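# Flip the green pot's wire handle to the front

## Task

Turn the green pot's wire handle up and over the pot so that it comes down on the front side, the side toward the robot arms, and rests on the table. The pot must stay upright where it started, with its original rotation, and at the end neither hand may be touching the pot or the handle.

## Robot and tools

Robot: two arms, left_arm and right_arm. Each ends in a five-finger hand: a right hand on right_arm and a mirrored left hand on left_arm. Calibrated bases in the scene frame: left_arm at (-0.036, +0.332, +0.019) m, right_arm at (-0.026, -0.307, +0.045) m, both nearly unrotated. A post stands behind the arms.

Scene frame: the origin sits at table-top height, midway between the nominal bases. +x points out over the table, +z points up, and left_arm is on the +y side. Image left and right do not match these arm names. Reported end_effector_position (m) and end_effector_quat_wxyz are in this frame and can be off by a few cm.

Hand point: a point fixed to the palm, 0.15 m out from the wrist mounting face and 0.05 m in front of the palm. Its +z runs along the straight fingers, +y comes out of the palm, and +x runs across the palm away from the thumb on the right hand (toward the thumb on the left hand). Straight fingers reach 0.06-0.07 m past the point along +z, about 0.06 m behind it along -y. A wrist bracket on the little-finger side can strike things.

execute_actions(actions, cameras): actions is a list of actions. Each action is a table of up to 15 rows, one row per 1/30 s step. A shorter table repeats its last row until step 15. Every row is one flat list of 28 numbers in [-1, 1] covering both arms: left_arm dx, dy, dz, rx, ry, rz; then the left hand's little, ring, middle, index, thumb_bend, thumb_turn, force_limit, speed; then the same 14 numbers for right_arm. dx..rz are an offset, not a pose. They are measured from that arm's Hand target at the start of the action, along the Hand target's own axes. Every row counts from that same start, so sending the offset again moves the arm further. Scale: 1.0 means 0.6 m or 180 degrees. rx, ry, rz together form a rotation vector. Six zeros means no new pose request for that arm. Images come back only when actions is empty or when cameras names them.

Hand numbers are absolute targets, not offsets. Fingers and thumb_bend: -1 straight, +1 curled. thumb_turn: -1 beside the palm, +1 opposite the fingers. force_limit runs from about 0 N at -1 to 10 N at +1 (15 N for the thumb motors). speed rises from near zero at -1 to full speed at +0.48 and stays full above that. For gentle closing use speed -0.94 or lower. No hand number means unchanged. To keep a hand as it is, resend the eight numbers from its last executed row. If nothing has been sent yet, send its hand_measured followed by hand_force_limit and hand_speed. To grip harder, raise force_limit and send a more-closed target. To release, send a target more open than hand_measured.

move(target, speed, blend, blocking, cameras): moves each hand point along a straight line. target is one 28-number row or a list of up to 15 rows, laid out as above. Each row's pose offsets count from the Hand targets as they stood when the move began, not from the previous row. speed is in m/s, from 0.002 to 4.3, default 0.25; turning is limited to twice that value in rad/s. You can give one speed or one per target. blend is a corner radius in m (0 means stop at each target). A move lasts at most 10 s. It does not avoid obstacles or the other arm. Faster moves stray more and hit harder. With blocking=false the call returns after about 0.5 s while the move keeps running. Its result adds a move: line reporting how it ended (done, off_target, moving, held, fault) and which limits acted. done means the arm rests within 10 mm and 2 degrees of its target; it says nothing about contact.

wait(seconds 0-3600) lets time pass without new commands. stop() brakes a running move. zoom_image(camera, region [x0,y0,x1,y1], at most 504x504 px) magnifies the newest image from cam_head_left, cam_head_right or cam_high, each 896x504. show_instructions() shows the reference pages. finished_scene() ends the scene permanently.

Readings: Hand target is the last commanded pose after clipping, and the next offsets start from it. The controller limits commanded orientation to within 40 degrees of the measured orientation. Arms often settle 1-3 cm (up to 5 cm) short of the Hand target, usually low. That gap alone does not mean contact. Another execute_actions call, even with a zero pose, asks for the target again; otherwise send the missing distance as an offset. hand_measured, hand_stopped_by (moving, target, force, stalled, fault) and hand_load_n list six values in motor order. hand_load_n is positive when something pushes a finger open, and a lost grip shows as a load near 0. Joint torques, joint velocities and motor temperatures also appear. Joint ranges are listed in rad.

Avoid: drops, releasing moving parts, fast hits, hard presses against fixed or heavy things, and any contact between the two hands or arms, which can end the scene. Never let anything leave the table. Do not tip or turn the pot. Watch for motor heat: 85 °C gives a MOTOR HOT warning, and at 100 °C the arm goes limp for 30-60 s. Holding the arm stretched out or pushing into something heats it. To end a push, command the target back past the hand point. Loose objects can occasionally be nudged by outside disturbances. The scene keeps running while you think.

Each tool is called after ">>>" as name(argument=value, ...), one argument or row to a line, values as JSON.

Reference images:

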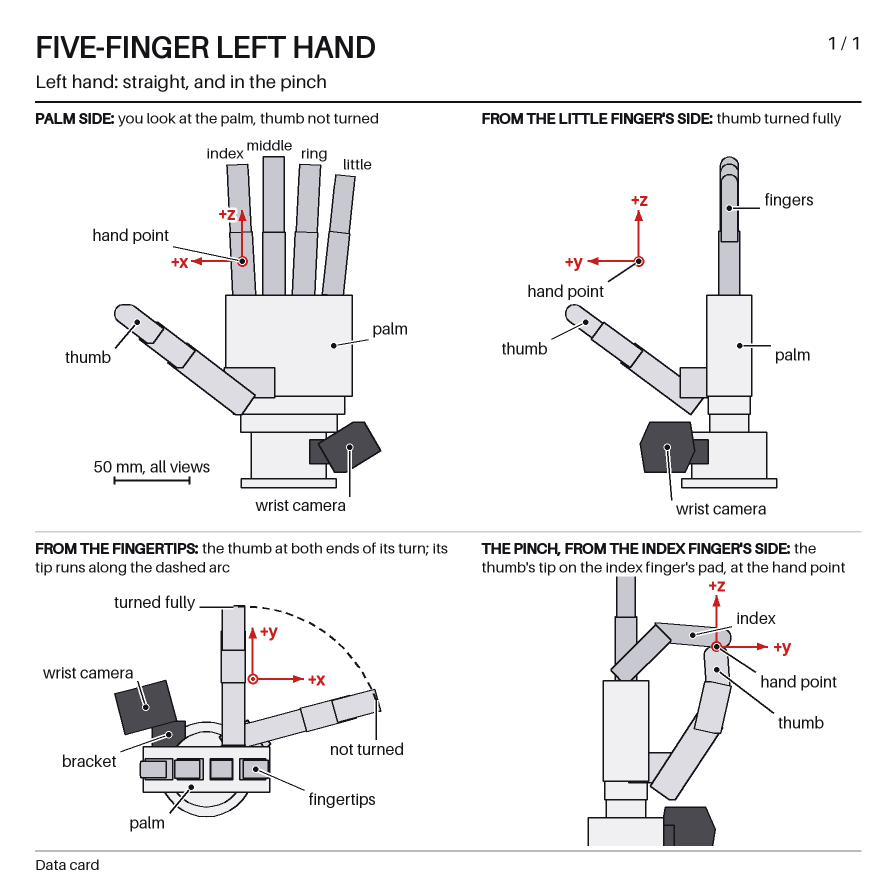

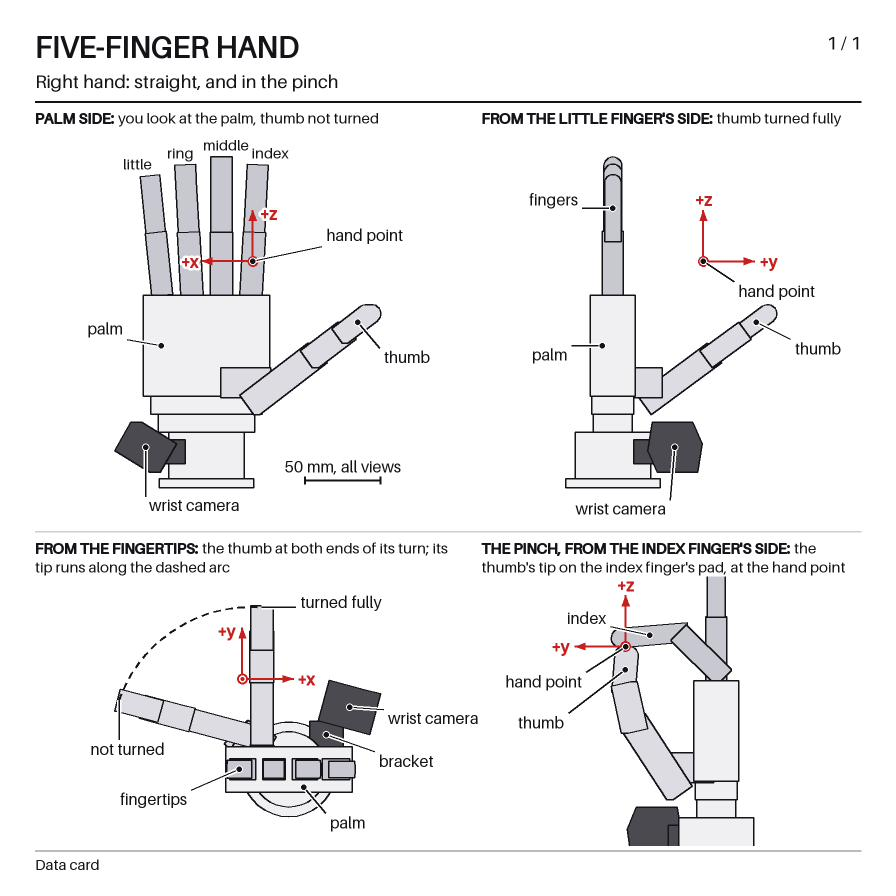

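## Session

>>> execute_actions(
  actions=[],
)

Scene clock: 0.00 s.
left_arm: end_effector_position=(+0.3970, -0.0300, +0.2310) hand_measured=(-1.000, -1.000, -1.000, -1.000, -1.000, -1.000) hand_load_n=(+0.0, +0.0, +0.0, +0.0, +0.0, +0.0) hand_stopped_by=(target, target, target, target, target, target) hand_force_limit=0.00 hand_speed=-0.80 end_effector_quat_wxyz=(+0.443, +0.508, +0.557, -0.485) | right_arm: end_effector_position=(+0.5925, -0.0485, +0.1517) hand_measured=(-1.000, -1.000, -1.000, -1.000, -1.000, -1.000) hand_load_n=(+0.0, +0.0, +0.0, +0.0, +0.0, +0.0) hand_stopped_by=(target, target, target, target, target, target) hand_force_limit=0.00 hand_speed=-0.80 end_effector_quat_wxyz=(-0.199, +0.887, -0.406, +0.097)
Joint positions: left_arm=[-0.436 1.414 0.809 0.288 1.115 1.766] | right_arm=[0.291 2.015 1.836 -0.969 -0.147 -0.339]
Joint velocities: within noise
Joint torques (N m): no reading
Motor temperatures (°C): left_arm=[28 34 28 30 26 33] | right_arm=[41 32 31 29 30 32]
Heat: left arm: hottest shoulder 34 °C; right arm: hottest waist 41 °C.
Hand target: left_arm +0.4028, -0.0328, +0.2450; +0.453, +0.512, +0.548, -0.482 | right_arm +0.6023, -0.0450, +0.1709; -0.213, +0.883, -0.403, +0.112

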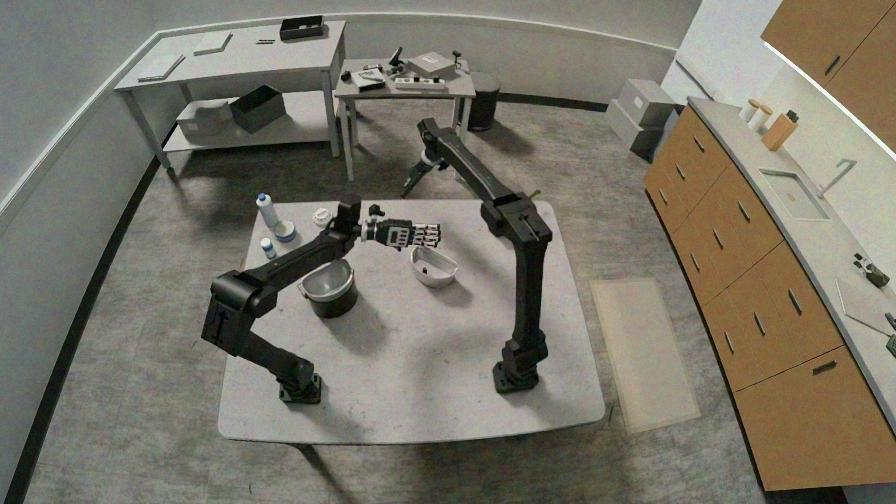

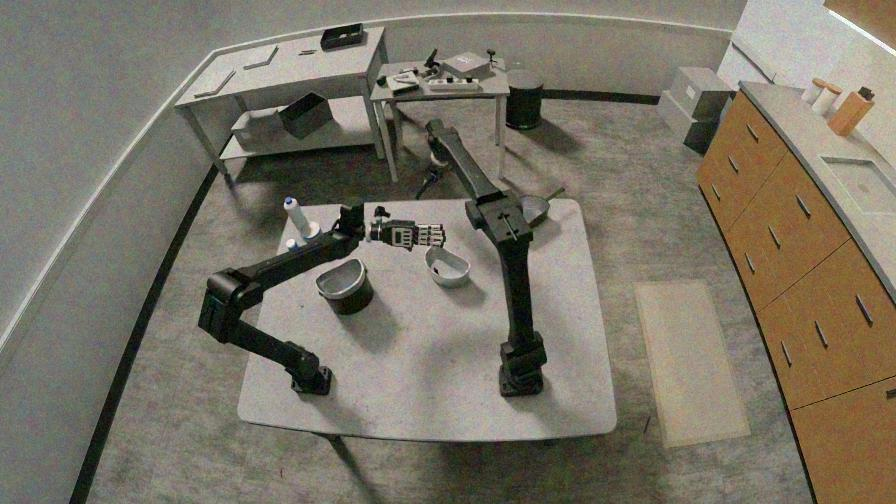

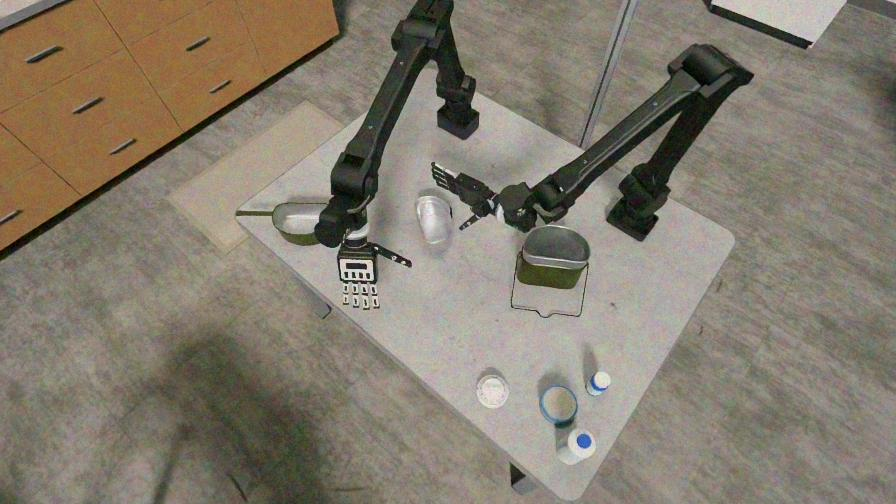

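>>> zoom_image(
  camera="cam_high",
  region=[440, 180, 660, 340],
)

>>> zoom_image(
  camera="cam_head_right",
  region=[260, 200, 480, 340],
)

>>> zoom_image(
  camera="cam_head_left",
  region=[240, 200, 460, 340],
)

Scaled by 2.291.

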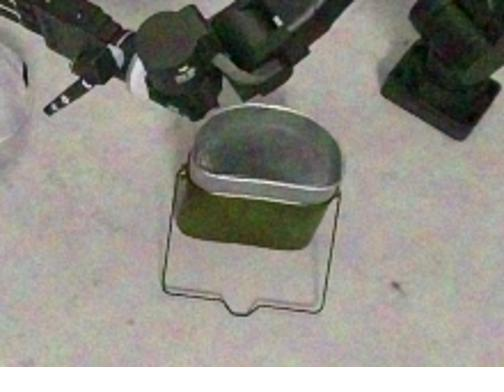

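Scaled by 2.291.

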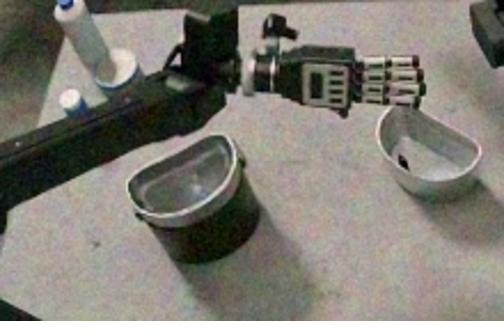

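Scaled by 2.291.

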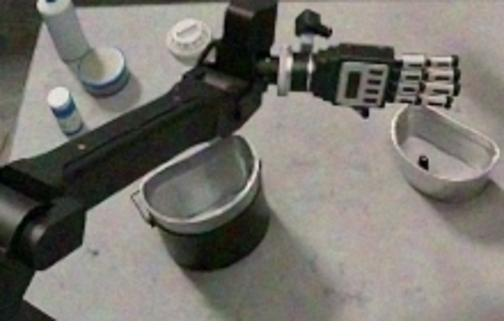

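>>> zoom_image(
  camera="cam_high",
  region=[500, 215, 610, 325],
)

Scaled by 4.582.

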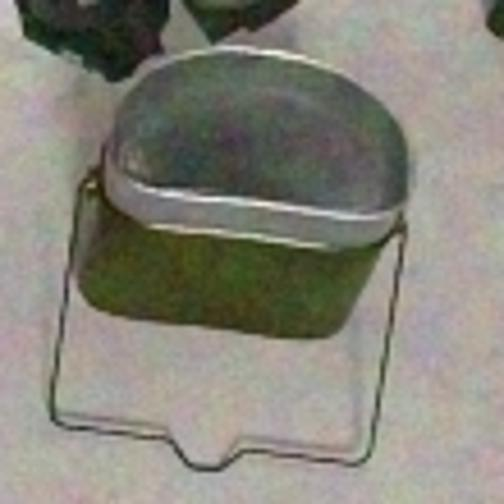

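>>> move(
  target=[-0.130,0.071,-0.407,-0.421,-0.131,-0.572,-1,-1,-1,-1,-1,-1,0,-0.8,0,0,0,0,0,0,-1,-1,-1,-1,-1,-1,0,-0.8],
  speed=0.4,
  cameras=["all"],
)

Scene clock: 353.73 s.
left_arm: end_effector_position=(+0.4369, +0.1990, +0.3277) hand_measured=(-1.000, -1.000, -1.000, -1.000, -1.000, -1.000) hand_load_n=(+0.0, +0.0, +0.0, +0.0, +0.0, +0.0) hand_stopped_by=(target, target, target, target, target, target) hand_force_limit=0.00 hand_speed=-0.80 end_effector_quat_wxyz=(+0.194, -0.493, +0.788, -0.313) | right_arm: end_effector_position=(+0.5925, -0.0485, +0.1517) hand_measured=(-1.000, -1.000, -1.000, -1.000, -1.000, -1.000) hand_load_n=(+0.0, +0.0, +0.0, +0.0, +0.0, +0.0) hand_stopped_by=(target, target, target, target, target, target) hand_force_limit=0.00 hand_speed=-0.80 end_effector_quat_wxyz=(-0.199, +0.887, -0.406, +0.097)
Joint positions: left_arm=[-0.161 1.288 1.375 -0.925 0.202 0.215] | right_arm=[0.291 2.015 1.836 -0.969 -0.147 -0.339]
Joint torques (N m): left_arm=[-0.38 -6.42 13.16 1.13 -0.23 -0.2] | right_arm=[0.15 -19.9 9.63 1.28 -0.1 0.05]
Motor temperatures (°C): left_arm=[28 35 39 29 26 29] | right_arm=[38 39 57 29 28 30]
Heat: left arm: hottest elbow 39 °C; right arm: hottest elbow 57 °C.
Hand target: left_arm +0.4493, +0.2003, +0.3501; +0.207, -0.496, +0.779, -0.323 | right_arm +0.6023, -0.0450, +0.1709; -0.213, +0.883, -0.403, +0.112
Off the commanded pose: left_arm 0.026 m, 2 deg | right_arm 0.022 m, 2 deg.
move: off_target (left_arm)

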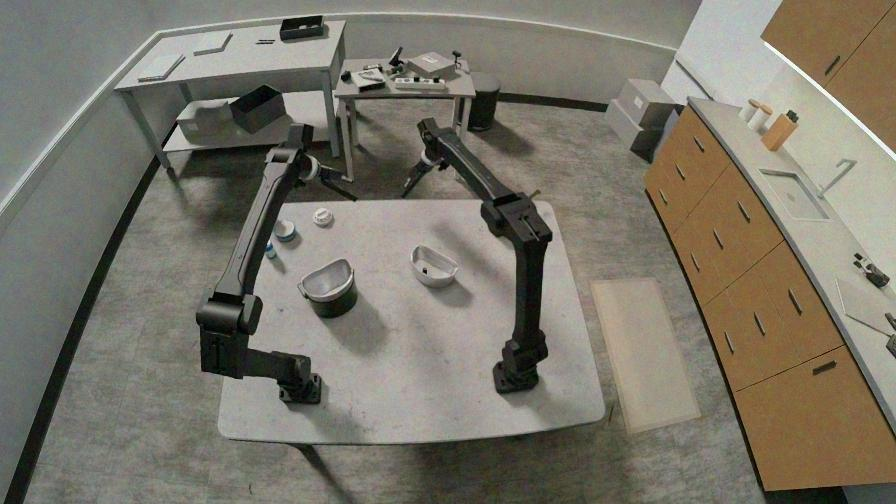

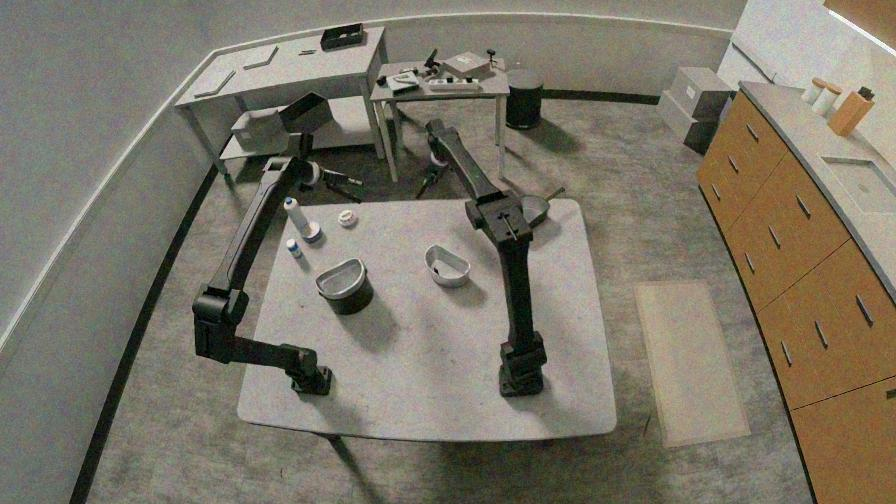

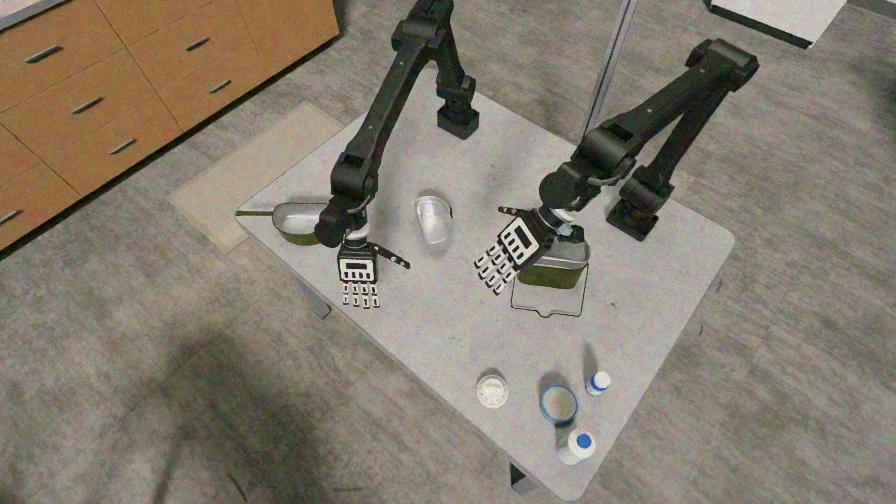

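>>> move(
  target=[-0.294,0.140,0.026,-0.231,-0.120,-0.291,-1,-1,-1,-1,-1,-1,0,-0.8,-0.386,0.063,-0.344,-0.155,0.006,0.058,-1,-1,-1,-1,-1,-1,0,-0.8],
  speed=0.3,
  cameras=["all"],
)

Scene clock: 397.73 s.
left_arm: end_effector_position=(+0.4705, +0.3769, +0.2641) hand_measured=(-1.000, -1.000, -1.000, -1.000, -1.000, -1.000) hand_load_n=(+0.0, +0.0, +0.0, +0.0, +0.0, +0.0) hand_stopped_by=(target, target, target, target, target, target) hand_force_limit=0.00 hand_speed=-0.80 end_effector_quat_wxyz=(+0.009, +0.864, -0.504, -0.006) | right_arm: end_effector_position=(+0.3494, +0.0444, +0.3119) hand_measured=(-1.000, -1.000, -1.000, -1.000, -1.000, -1.000) hand_load_n=(+0.0, +0.0, +0.0, +0.0, +0.0, +0.0) hand_stopped_by=(target, target, target, target, target, target) hand_force_limit=0.00 hand_speed=-0.80 end_effector_quat_wxyz=(-0.013, +0.868, -0.496, +0.004)
Joint positions: left_arm=[0.185 1.811 1.889 -1.67 0.006 -0.328] | right_arm=[0.627 1.825 1.972 -1.691 -0.003 0.143]
Joint torques (N m): left_arm=[-0.85 -12.75 11.55 -0.08 -0.3 -0.12] | right_arm=[0.5 -16.38 9.62 0.23 -0.07 0.13]
Motor temperatures (°C): left_arm=[28 34 43 28 26 29] | right_arm=[38 40 57 28 28 30]
Heat: left arm: hottest elbow 43 °C; right arm: hottest elbow 57 °C.
Hand target: left_arm +0.4802, +0.3805, +0.2796; +0.001, +0.867, -0.498, +0.000 | right_arm +0.3504, +0.0496, +0.3298; +0.000, +0.867, -0.498, +0.000
Off the commanded pose: left_arm 0.019 m, 1 deg | right_arm 0.019 m, 2 deg.
joint sent to its limit (left arm) — joint 4 (wrist pitch), lower limit. The joint targets still meet the commanded pose.
joint sent to its limit (right arm) — joint 4 (wrist pitch), lower limit. The joint targets are off in orientation, not in position.
move: off_target (left_arm, right_arm)

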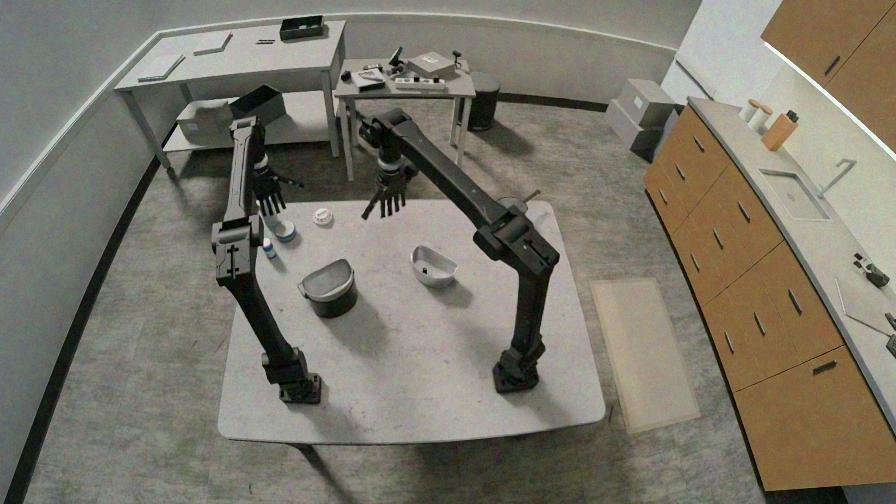

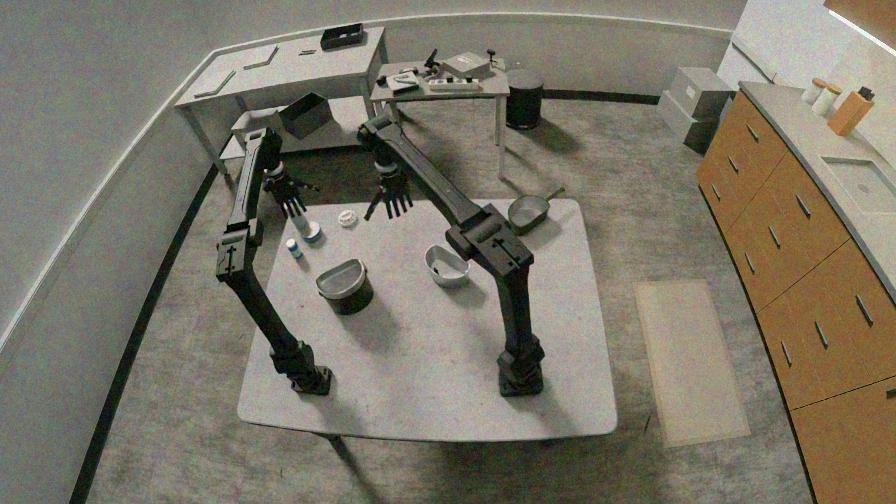

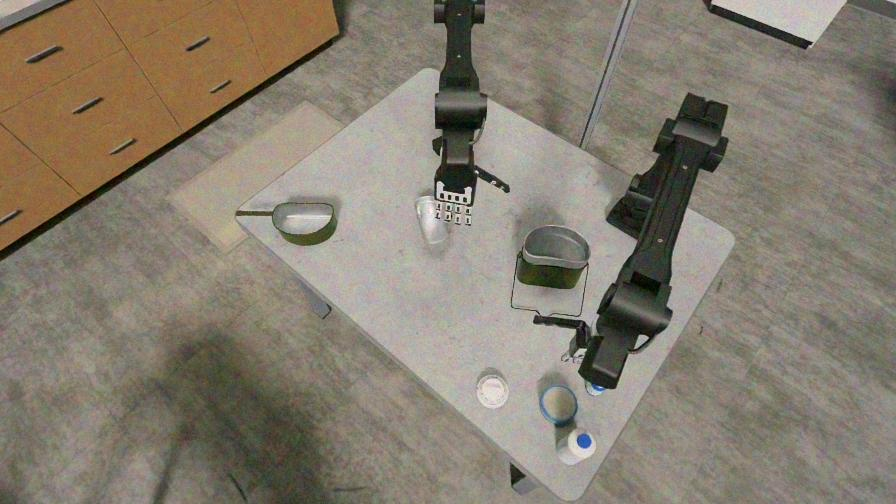

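>>> zoom_image(
  camera="cam_head_left",
  region=[270, 230, 390, 340],
)

>>> zoom_image(
  camera="cam_head_right",
  region=[290, 230, 410, 340],
)

>>> zoom_image(
  camera="cam_high",
  region=[430, 150, 650, 370],
)

Scaled by 4.200.

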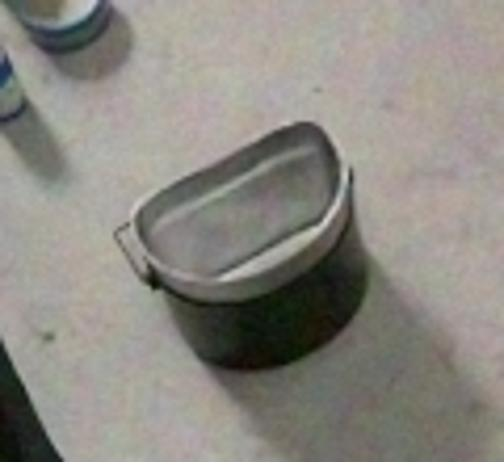

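Scaled by 4.200.

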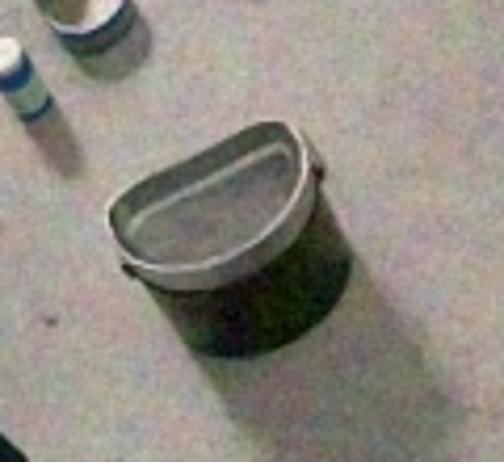

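Scaled by 2.291.

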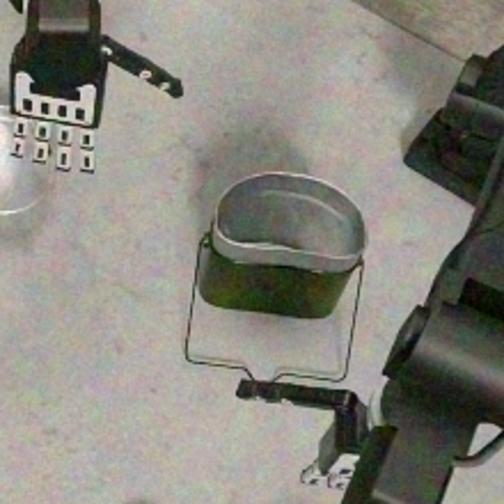

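>>> move(
  target=[
    [-0.088,-0.013,0,0,0,0,-1,-1,-1,-1,-1,-1,0,-0.8,0,0,0,0,0,0,-1,-1,-1,-1,-1,-1,0,-0.8],
    [-0.088,-0.013,0,0,0,0,-1,-1,-1,-1,-1,-1,0,-0.8,-0.3575,-0.0647,0.033,0,0,0,-1,-1,-1,-1,-1,-1,0,-0.8],
  ],
  speed=0.25,
  cameras=["all"],
)

>>> zoom_image(
  camera="cam_high",
  region=[460, 180, 640, 340],
)

Scene clock: 434.53 s.
left_arm: end_effector_position=(+0.4584, +0.4333, +0.2640) hand_measured=(-1.000, -1.000, -1.000, -1.000, -1.000, -1.000) hand_load_n=(+0.0, +0.0, +0.0, +0.0, +0.0, +0.0) hand_stopped_by=(target, target, target, target, target, target) hand_force_limit=0.00 hand_speed=-0.80 end_effector_quat_wxyz=(+0.008, +0.872, -0.489, -0.007) | right_arm: end_effector_position=(+0.2703, +0.2476, +0.2928) hand_measured=(-1.000, -1.000, -1.000, -1.000, -1.000, -1.000) hand_load_n=(+0.0, +0.0, +0.0, +0.0, +0.0, +0.0) hand_stopped_by=(target, target, target, target, target, target) hand_force_limit=0.00 hand_speed=-0.80 end_effector_quat_wxyz=(-0.057, +0.866, -0.497, -0.002)
Joint positions: left_arm=[0.291 1.811 1.889 -1.67 0.002 -0.255] | right_arm=[0.941 2.075 2.31 -1.692 -0.012 0.464]
Joint torques (N m): left_arm=[-1.9 -13.68 9.55 -0.01 -0.24 0.03] | right_arm=[0.32 -18.67 10.65 0.39 -0.14 0.1]
Motor temperatures (°C): left_arm=[28 36 50 28 26 29] | right_arm=[38 42 59 28 27 30]
Heat: left arm: hottest elbow 50 °C; right arm: hottest elbow 59 °C.
Hand target: left_arm +0.4604, +0.4301, +0.2796; +0.001, +0.867, -0.498, +0.000 | right_arm +0.2757, +0.2543, +0.3098; +0.000, +0.867, -0.498, +0.000
Off the commanded pose: left_arm 0.016 m, 2 deg | right_arm 0.019 m, 7 deg.
joint sent to its limit (left arm) — joint 4 (wrist pitch), lower limit. The joint targets still meet the commanded pose.
joint sent to its limit (right arm) — joint 4 (wrist pitch), lower limit. The joint targets are off in orientation, not in position.
move: off_target (left_arm, right_arm)

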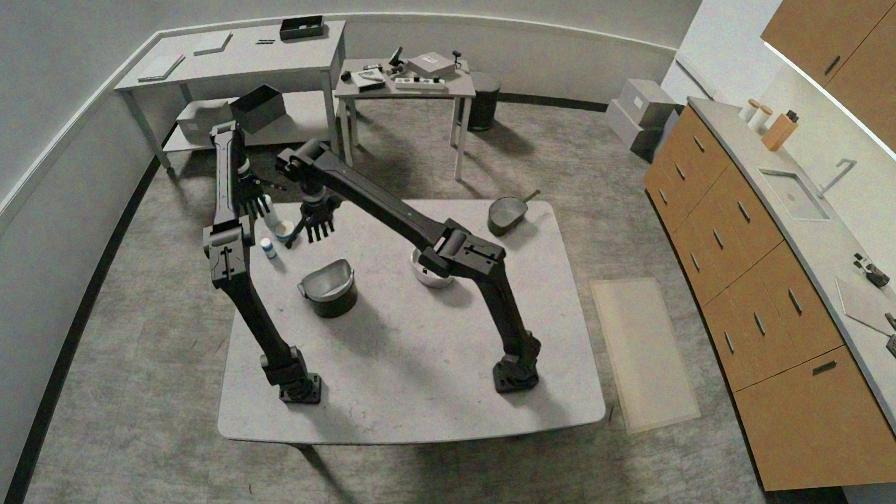

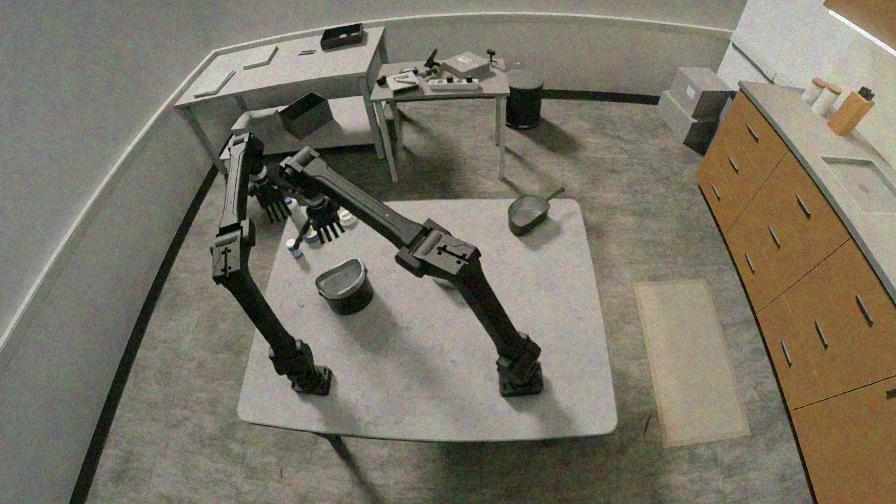

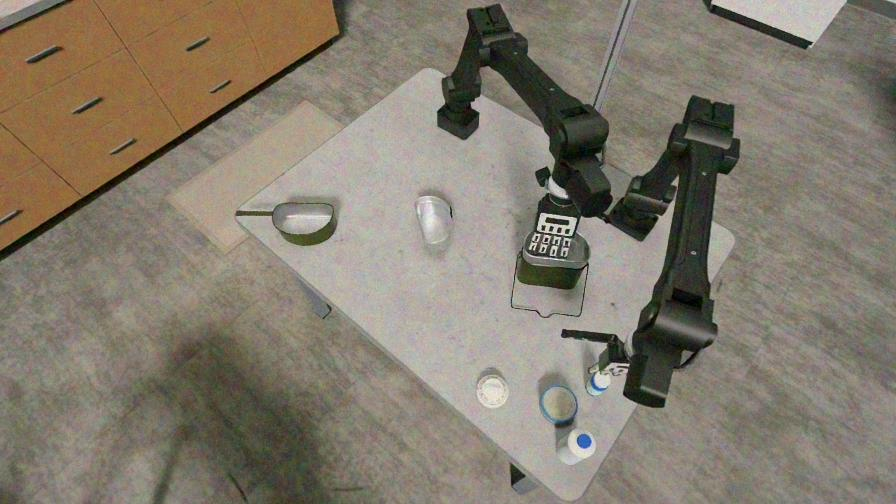

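Scaled by 2.800.

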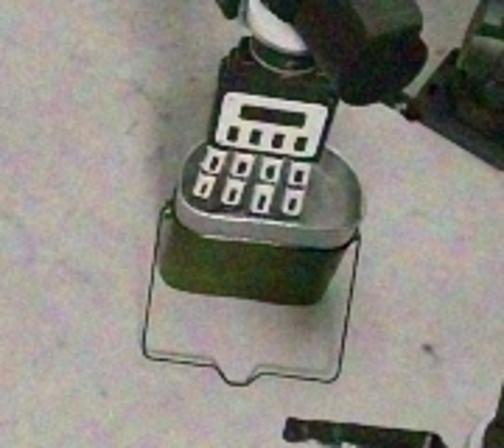

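>>> move(
  target=[0,0,0,0,0,0,-1,-1,-1,-1,-1,-1,0,-0.8,-0.001,0.0065,0.235,0.033,0,0,-1,-1,-1,-1,-1,-1,0,-0.8],
  speed=0.15,
  cameras=["cam_high","cam_head_left"],
)

>>> zoom_image(
  camera="cam_high",
  region=[460, 180, 640, 340],
)

Scene clock: 450.07 s.
left_arm: end_effector_position=(+0.4584, +0.4333, +0.2640) hand_measured=(-1.000, -1.000, -1.000, -1.000, -1.000, -1.000) hand_load_n=(+0.0, +0.0, +0.0, +0.0, +0.0, +0.0) hand_stopped_by=(target, target, target, target, target, target) hand_force_limit=0.00 hand_speed=-0.80 end_effector_quat_wxyz=(+0.008, +0.872, -0.489, -0.007) | right_arm: end_effector_position=(+0.2751, +0.2440, +0.1671) hand_measured=(-1.000, -1.000, -1.000, -1.000, -1.000, -1.000) hand_load_n=(+0.0, +0.0, +0.0, +0.0, +0.0, +0.0) hand_stopped_by=(target, target, target, target, target, target) hand_force_limit=0.00 hand_speed=-0.80 end_effector_quat_wxyz=(-0.035, +0.866, -0.498, +0.024)
Joint positions: left_arm=[0.291 1.811 1.889 -1.67 0.002 -0.255] | right_arm=[0.949 2.08 1.991 -1.41 0.044 0.468]
Joint torques (N m): left_arm=[-1.9 -13.8 9.61 0.05 -0.25 0.03] | right_arm=[1.49 -18.96 8.01 0.99 0.23 0.13]
Motor temperatures (°C): left_arm=[28 37 49 28 26 29] | right_arm=[38 41 59 28 27 30]
Heat: left arm: hottest elbow 49 °C; right arm: hottest elbow 59 °C.
Hand target: left_arm +0.4604, +0.4301, +0.2796; +0.001, +0.867, -0.498, +0.000 | right_arm +0.2720, +0.2527, +0.1686; -0.044, +0.866, -0.497, +0.026
Off the commanded pose: left_arm 0.016 m, 2 deg | right_arm 0.009 m, 1 deg.
joint sent to its limit (left arm) — joint 4 (wrist pitch), lower limit. The joint targets still meet the commanded pose.
move: done
Images, in order (width x height): cam_head_left 896x504, cam_high 896x504.

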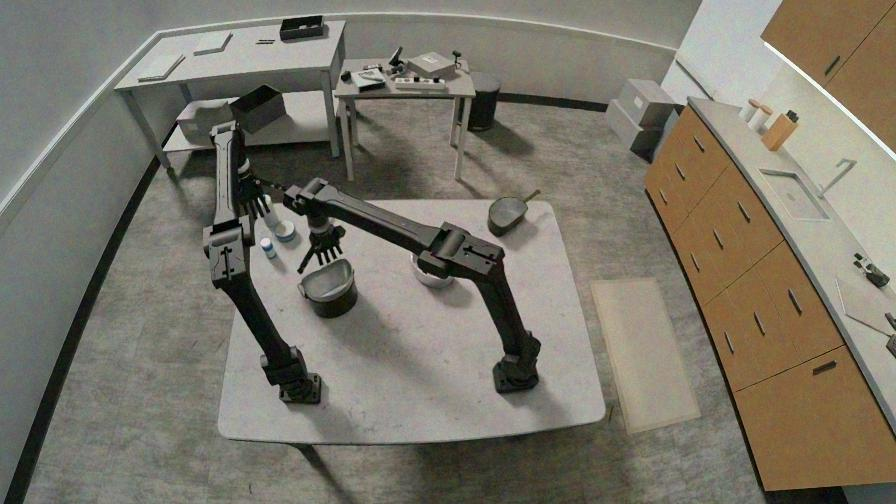

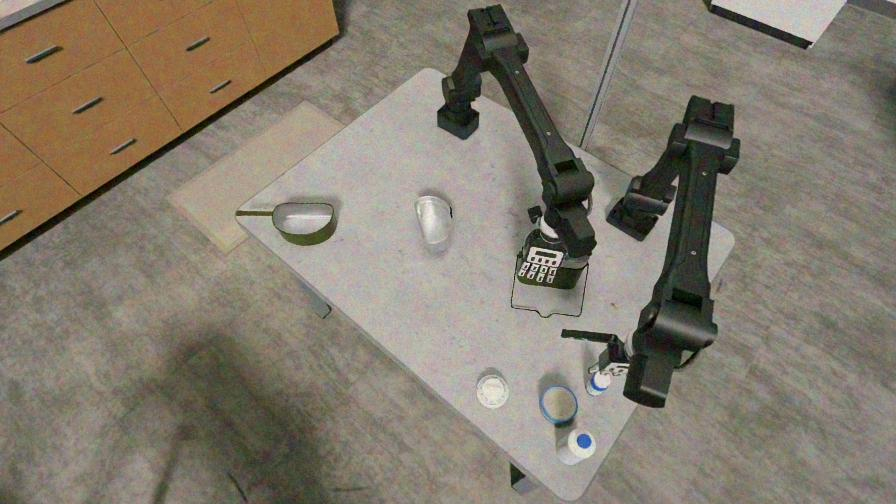

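Scaled by 2.800.

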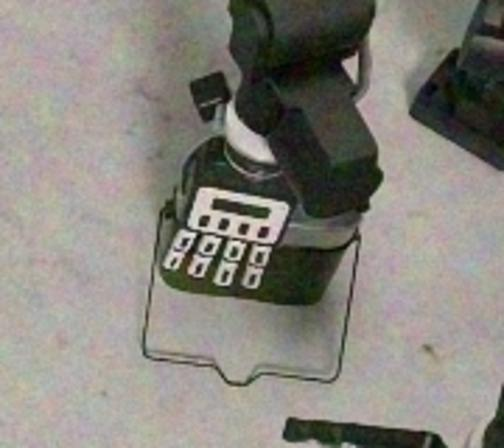

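>>> move(
  target=[0,0,0,0,0,0,-1,-1,-1,-1,-1,-1,0,-0.8,-0.0217,0.0169,0.1608,0,0,0,-1,-1,-1,-1,-1,-1,0,-0.8],
  speed=0.12,
  cameras=["cam_high","cam_head_left"],
)

>>> zoom_image(
  camera="cam_high",
  region=[460, 180, 640, 340],
)

>>> zoom_image(
  camera="cam_head_left",
  region=[260, 200, 400, 340],
)

Scene clock: 466.37 s.
left_arm: end_effector_position=(+0.4584, +0.4333, +0.2640) hand_measured=(-1.000, -1.000, -1.000, -1.000, -1.000, -1.000) hand_load_n=(+0.0, +0.5, +0.0, +0.0, +0.0, +0.0) hand_stopped_by=(target, target, target, target, target, target) hand_force_limit=0.00 hand_speed=-0.80 end_effector_quat_wxyz=(+0.008, +0.872, -0.489, -0.007) | right_arm: end_effector_position=(+0.2779, +0.2726, +0.1151) hand_measured=(-1.000, -1.000, -1.000, -1.000, -1.000, -1.000) hand_load_n=(+0.0, +0.0, +0.0, +0.0, +0.5, +0.0) hand_stopped_by=(target, target, target, target, target, target) hand_force_limit=0.00 hand_speed=-0.80 end_effector_quat_wxyz=(-0.083, +0.859, -0.505, +0.020)
Joint positions: left_arm=[0.291 1.811 1.889 -1.67 0.002 -0.255] | right_arm=[0.964 2.099 1.886 -1.189 0.036 0.503]
Joint torques (N m): left_arm=[-1.96 -13.98 9.51 -0.03 -0.21 0.03] | right_arm=[1.14 -14.86 5.5 0.75 0.65 -0.07]
Motor temperatures (°C): left_arm=[28 37 48 28 26 29] | right_arm=[38 41 55 28 27 30]
Heat: left arm: hottest elbow 48 °C; right arm: hottest elbow 55 °C.
Hand target: left_arm +0.4604, +0.4301, +0.2796; +0.001, +0.867, -0.498, +0.000 | right_arm +0.2654, +0.2639, +0.0719; -0.045, +0.866, -0.497, +0.026
Off the commanded pose: left_arm 0.016 m, 2 deg | right_arm 0.046 m, 5 deg.
joint sent to its limit (left arm) — joint 4 (wrist pitch), lower limit. The joint targets still meet the commanded pose.
move: off_target (right_arm)
Images, in order (width x height): cam_head_left 896x504, cam_high 896x504.

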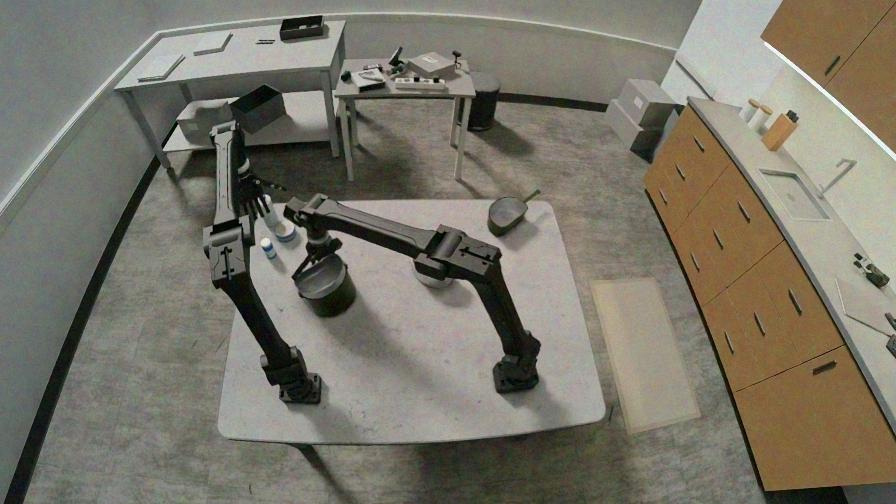

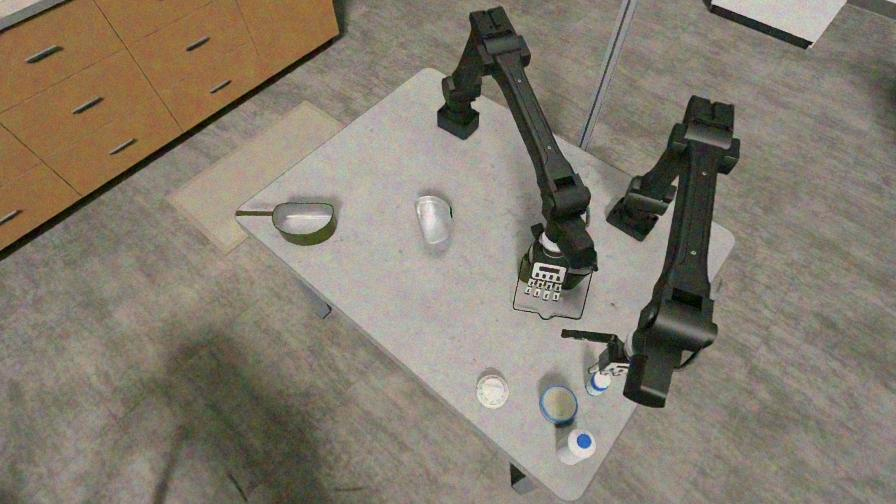

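Scaled by 2.800.

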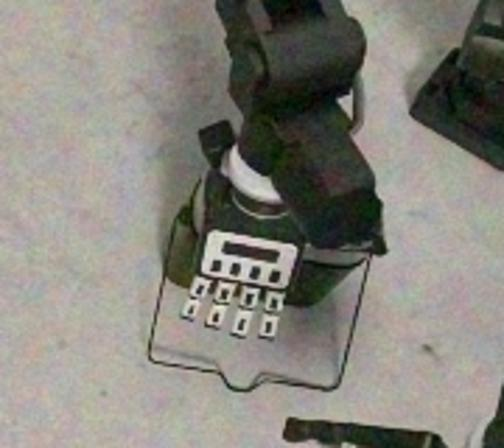

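Scaled by 3.600.

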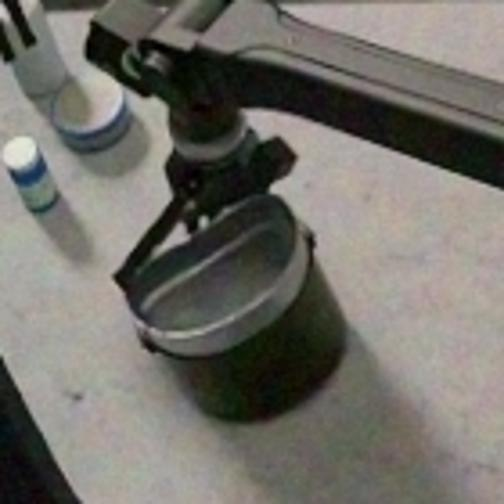

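>>> move(
  target=[0,0,0,0,0,0,-1,-1,-1,-1,-1,-1,0,-0.8,0.0217,-0.0169,-0.38,-0.033,0,0,-1,-1,-1,-1,-1,-1,0,-0.8],
  speed=0.15,
  cameras=["cam_high","cam_head_left","cam_head_right"],
)

>>> zoom_image(
  camera="cam_high",
  region=[500, 215, 610, 325],
)

Scene clock: 539.70 s.
left_arm: end_effector_position=(+0.4584, +0.4333, +0.2640) hand_measured=(-1.000, -1.000, -1.000, -1.000, -1.000, -1.000) hand_load_n=(+0.0, +0.0, +0.0, +0.0, -0.5, +0.0) hand_stopped_by=(target, target, target, target, target, target) hand_force_limit=0.00 hand_speed=-0.80 end_effector_quat_wxyz=(+0.008, +0.872, -0.489, -0.007) | right_arm: end_effector_position=(+0.2509, +0.2447, +0.2686) hand_measured=(-1.000, -1.000, -1.000, -1.000, -1.000, -1.000) hand_load_n=(+0.0, +0.0, +0.0, +0.0, +0.0, +0.0) hand_stopped_by=(target, target, target, target, target, target) hand_force_limit=0.00 hand_speed=-0.80 end_effector_quat_wxyz=(-0.023, +0.865, -0.501, -0.003)
Joint positions: left_arm=[0.291 1.811 1.889 -1.67 0.002 -0.255] | right_arm=[0.964 2.074 2.24 -1.691 -0.007 0.494]
Joint torques (N m): left_arm=[-1.73 -13.98 9.51 0.02 -0.24 0.03] | right_arm=[-0.79 -20.84 10.36 0.28 -0.17 -0.04]
Motor temperatures (°C): left_arm=[28 39 47 28 26 28] | right_arm=[37 39 47 28 28 29]
Heat: left arm: hottest elbow 47 °C; right arm: hottest elbow 47 °C.
Hand target: left_arm +0.4604, +0.4301, +0.2796; +0.001, +0.867, -0.498, +0.000 | right_arm +0.2601, +0.2460, +0.2995; +0.000, +0.867, -0.498, +0.000
Off the commanded pose: left_arm 0.016 m, 2 deg | right_arm 0.032 m, 3 deg.
joint sent to its limit (left arm) — joint 4 (wrist pitch), lower limit. The joint targets still meet the commanded pose.
joint sent to its limit (right arm) — joint 4 (wrist pitch), lower limit. The joint targets are off in orientation, not in position.
move: off_target (right_arm)

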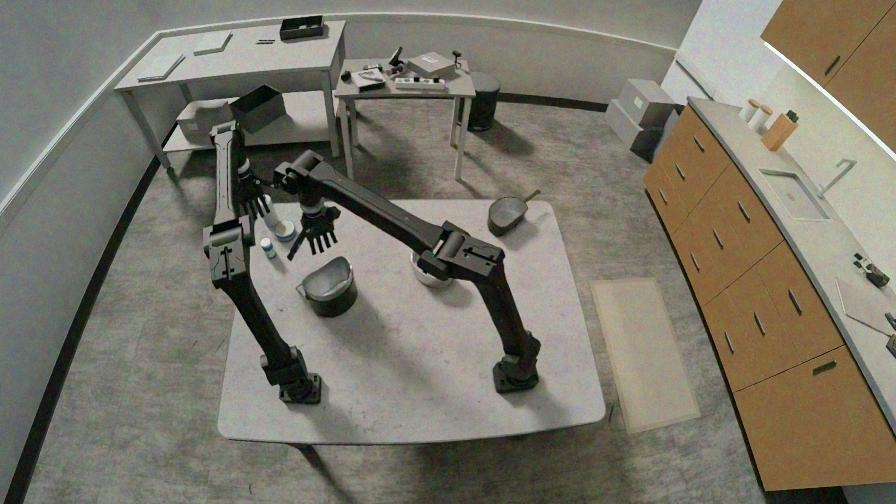

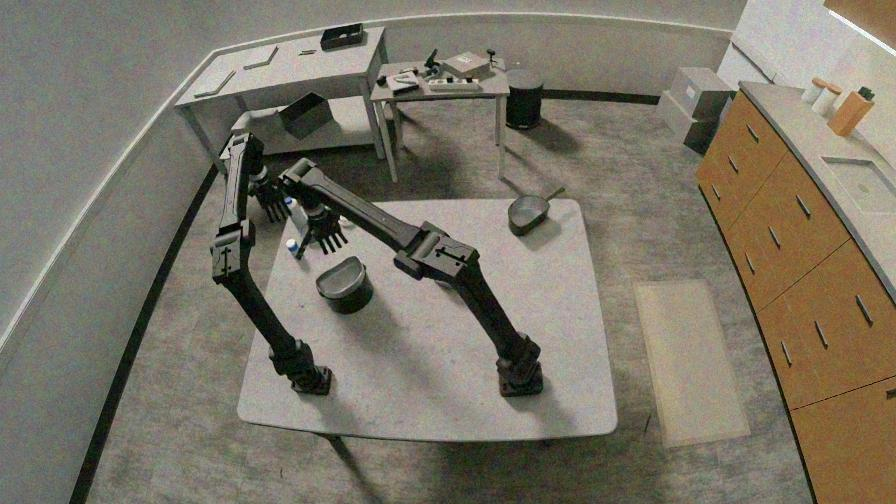

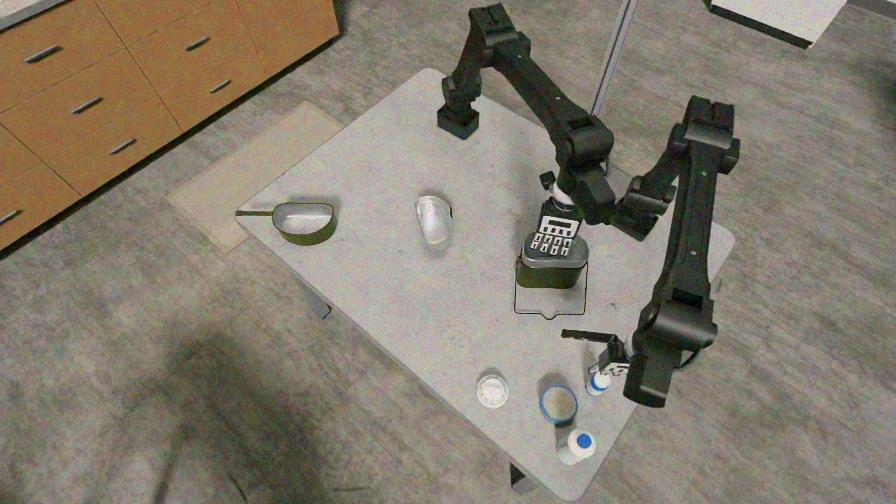

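Scaled by 4.582.

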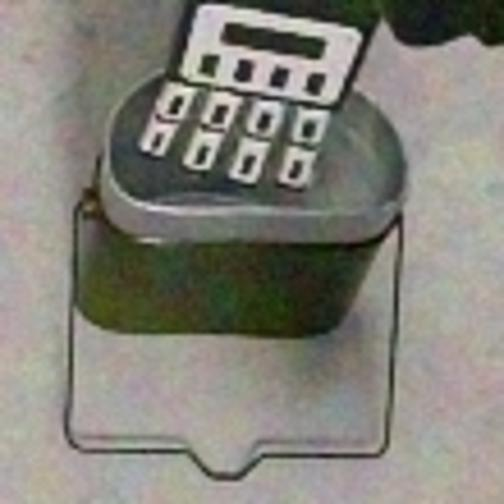

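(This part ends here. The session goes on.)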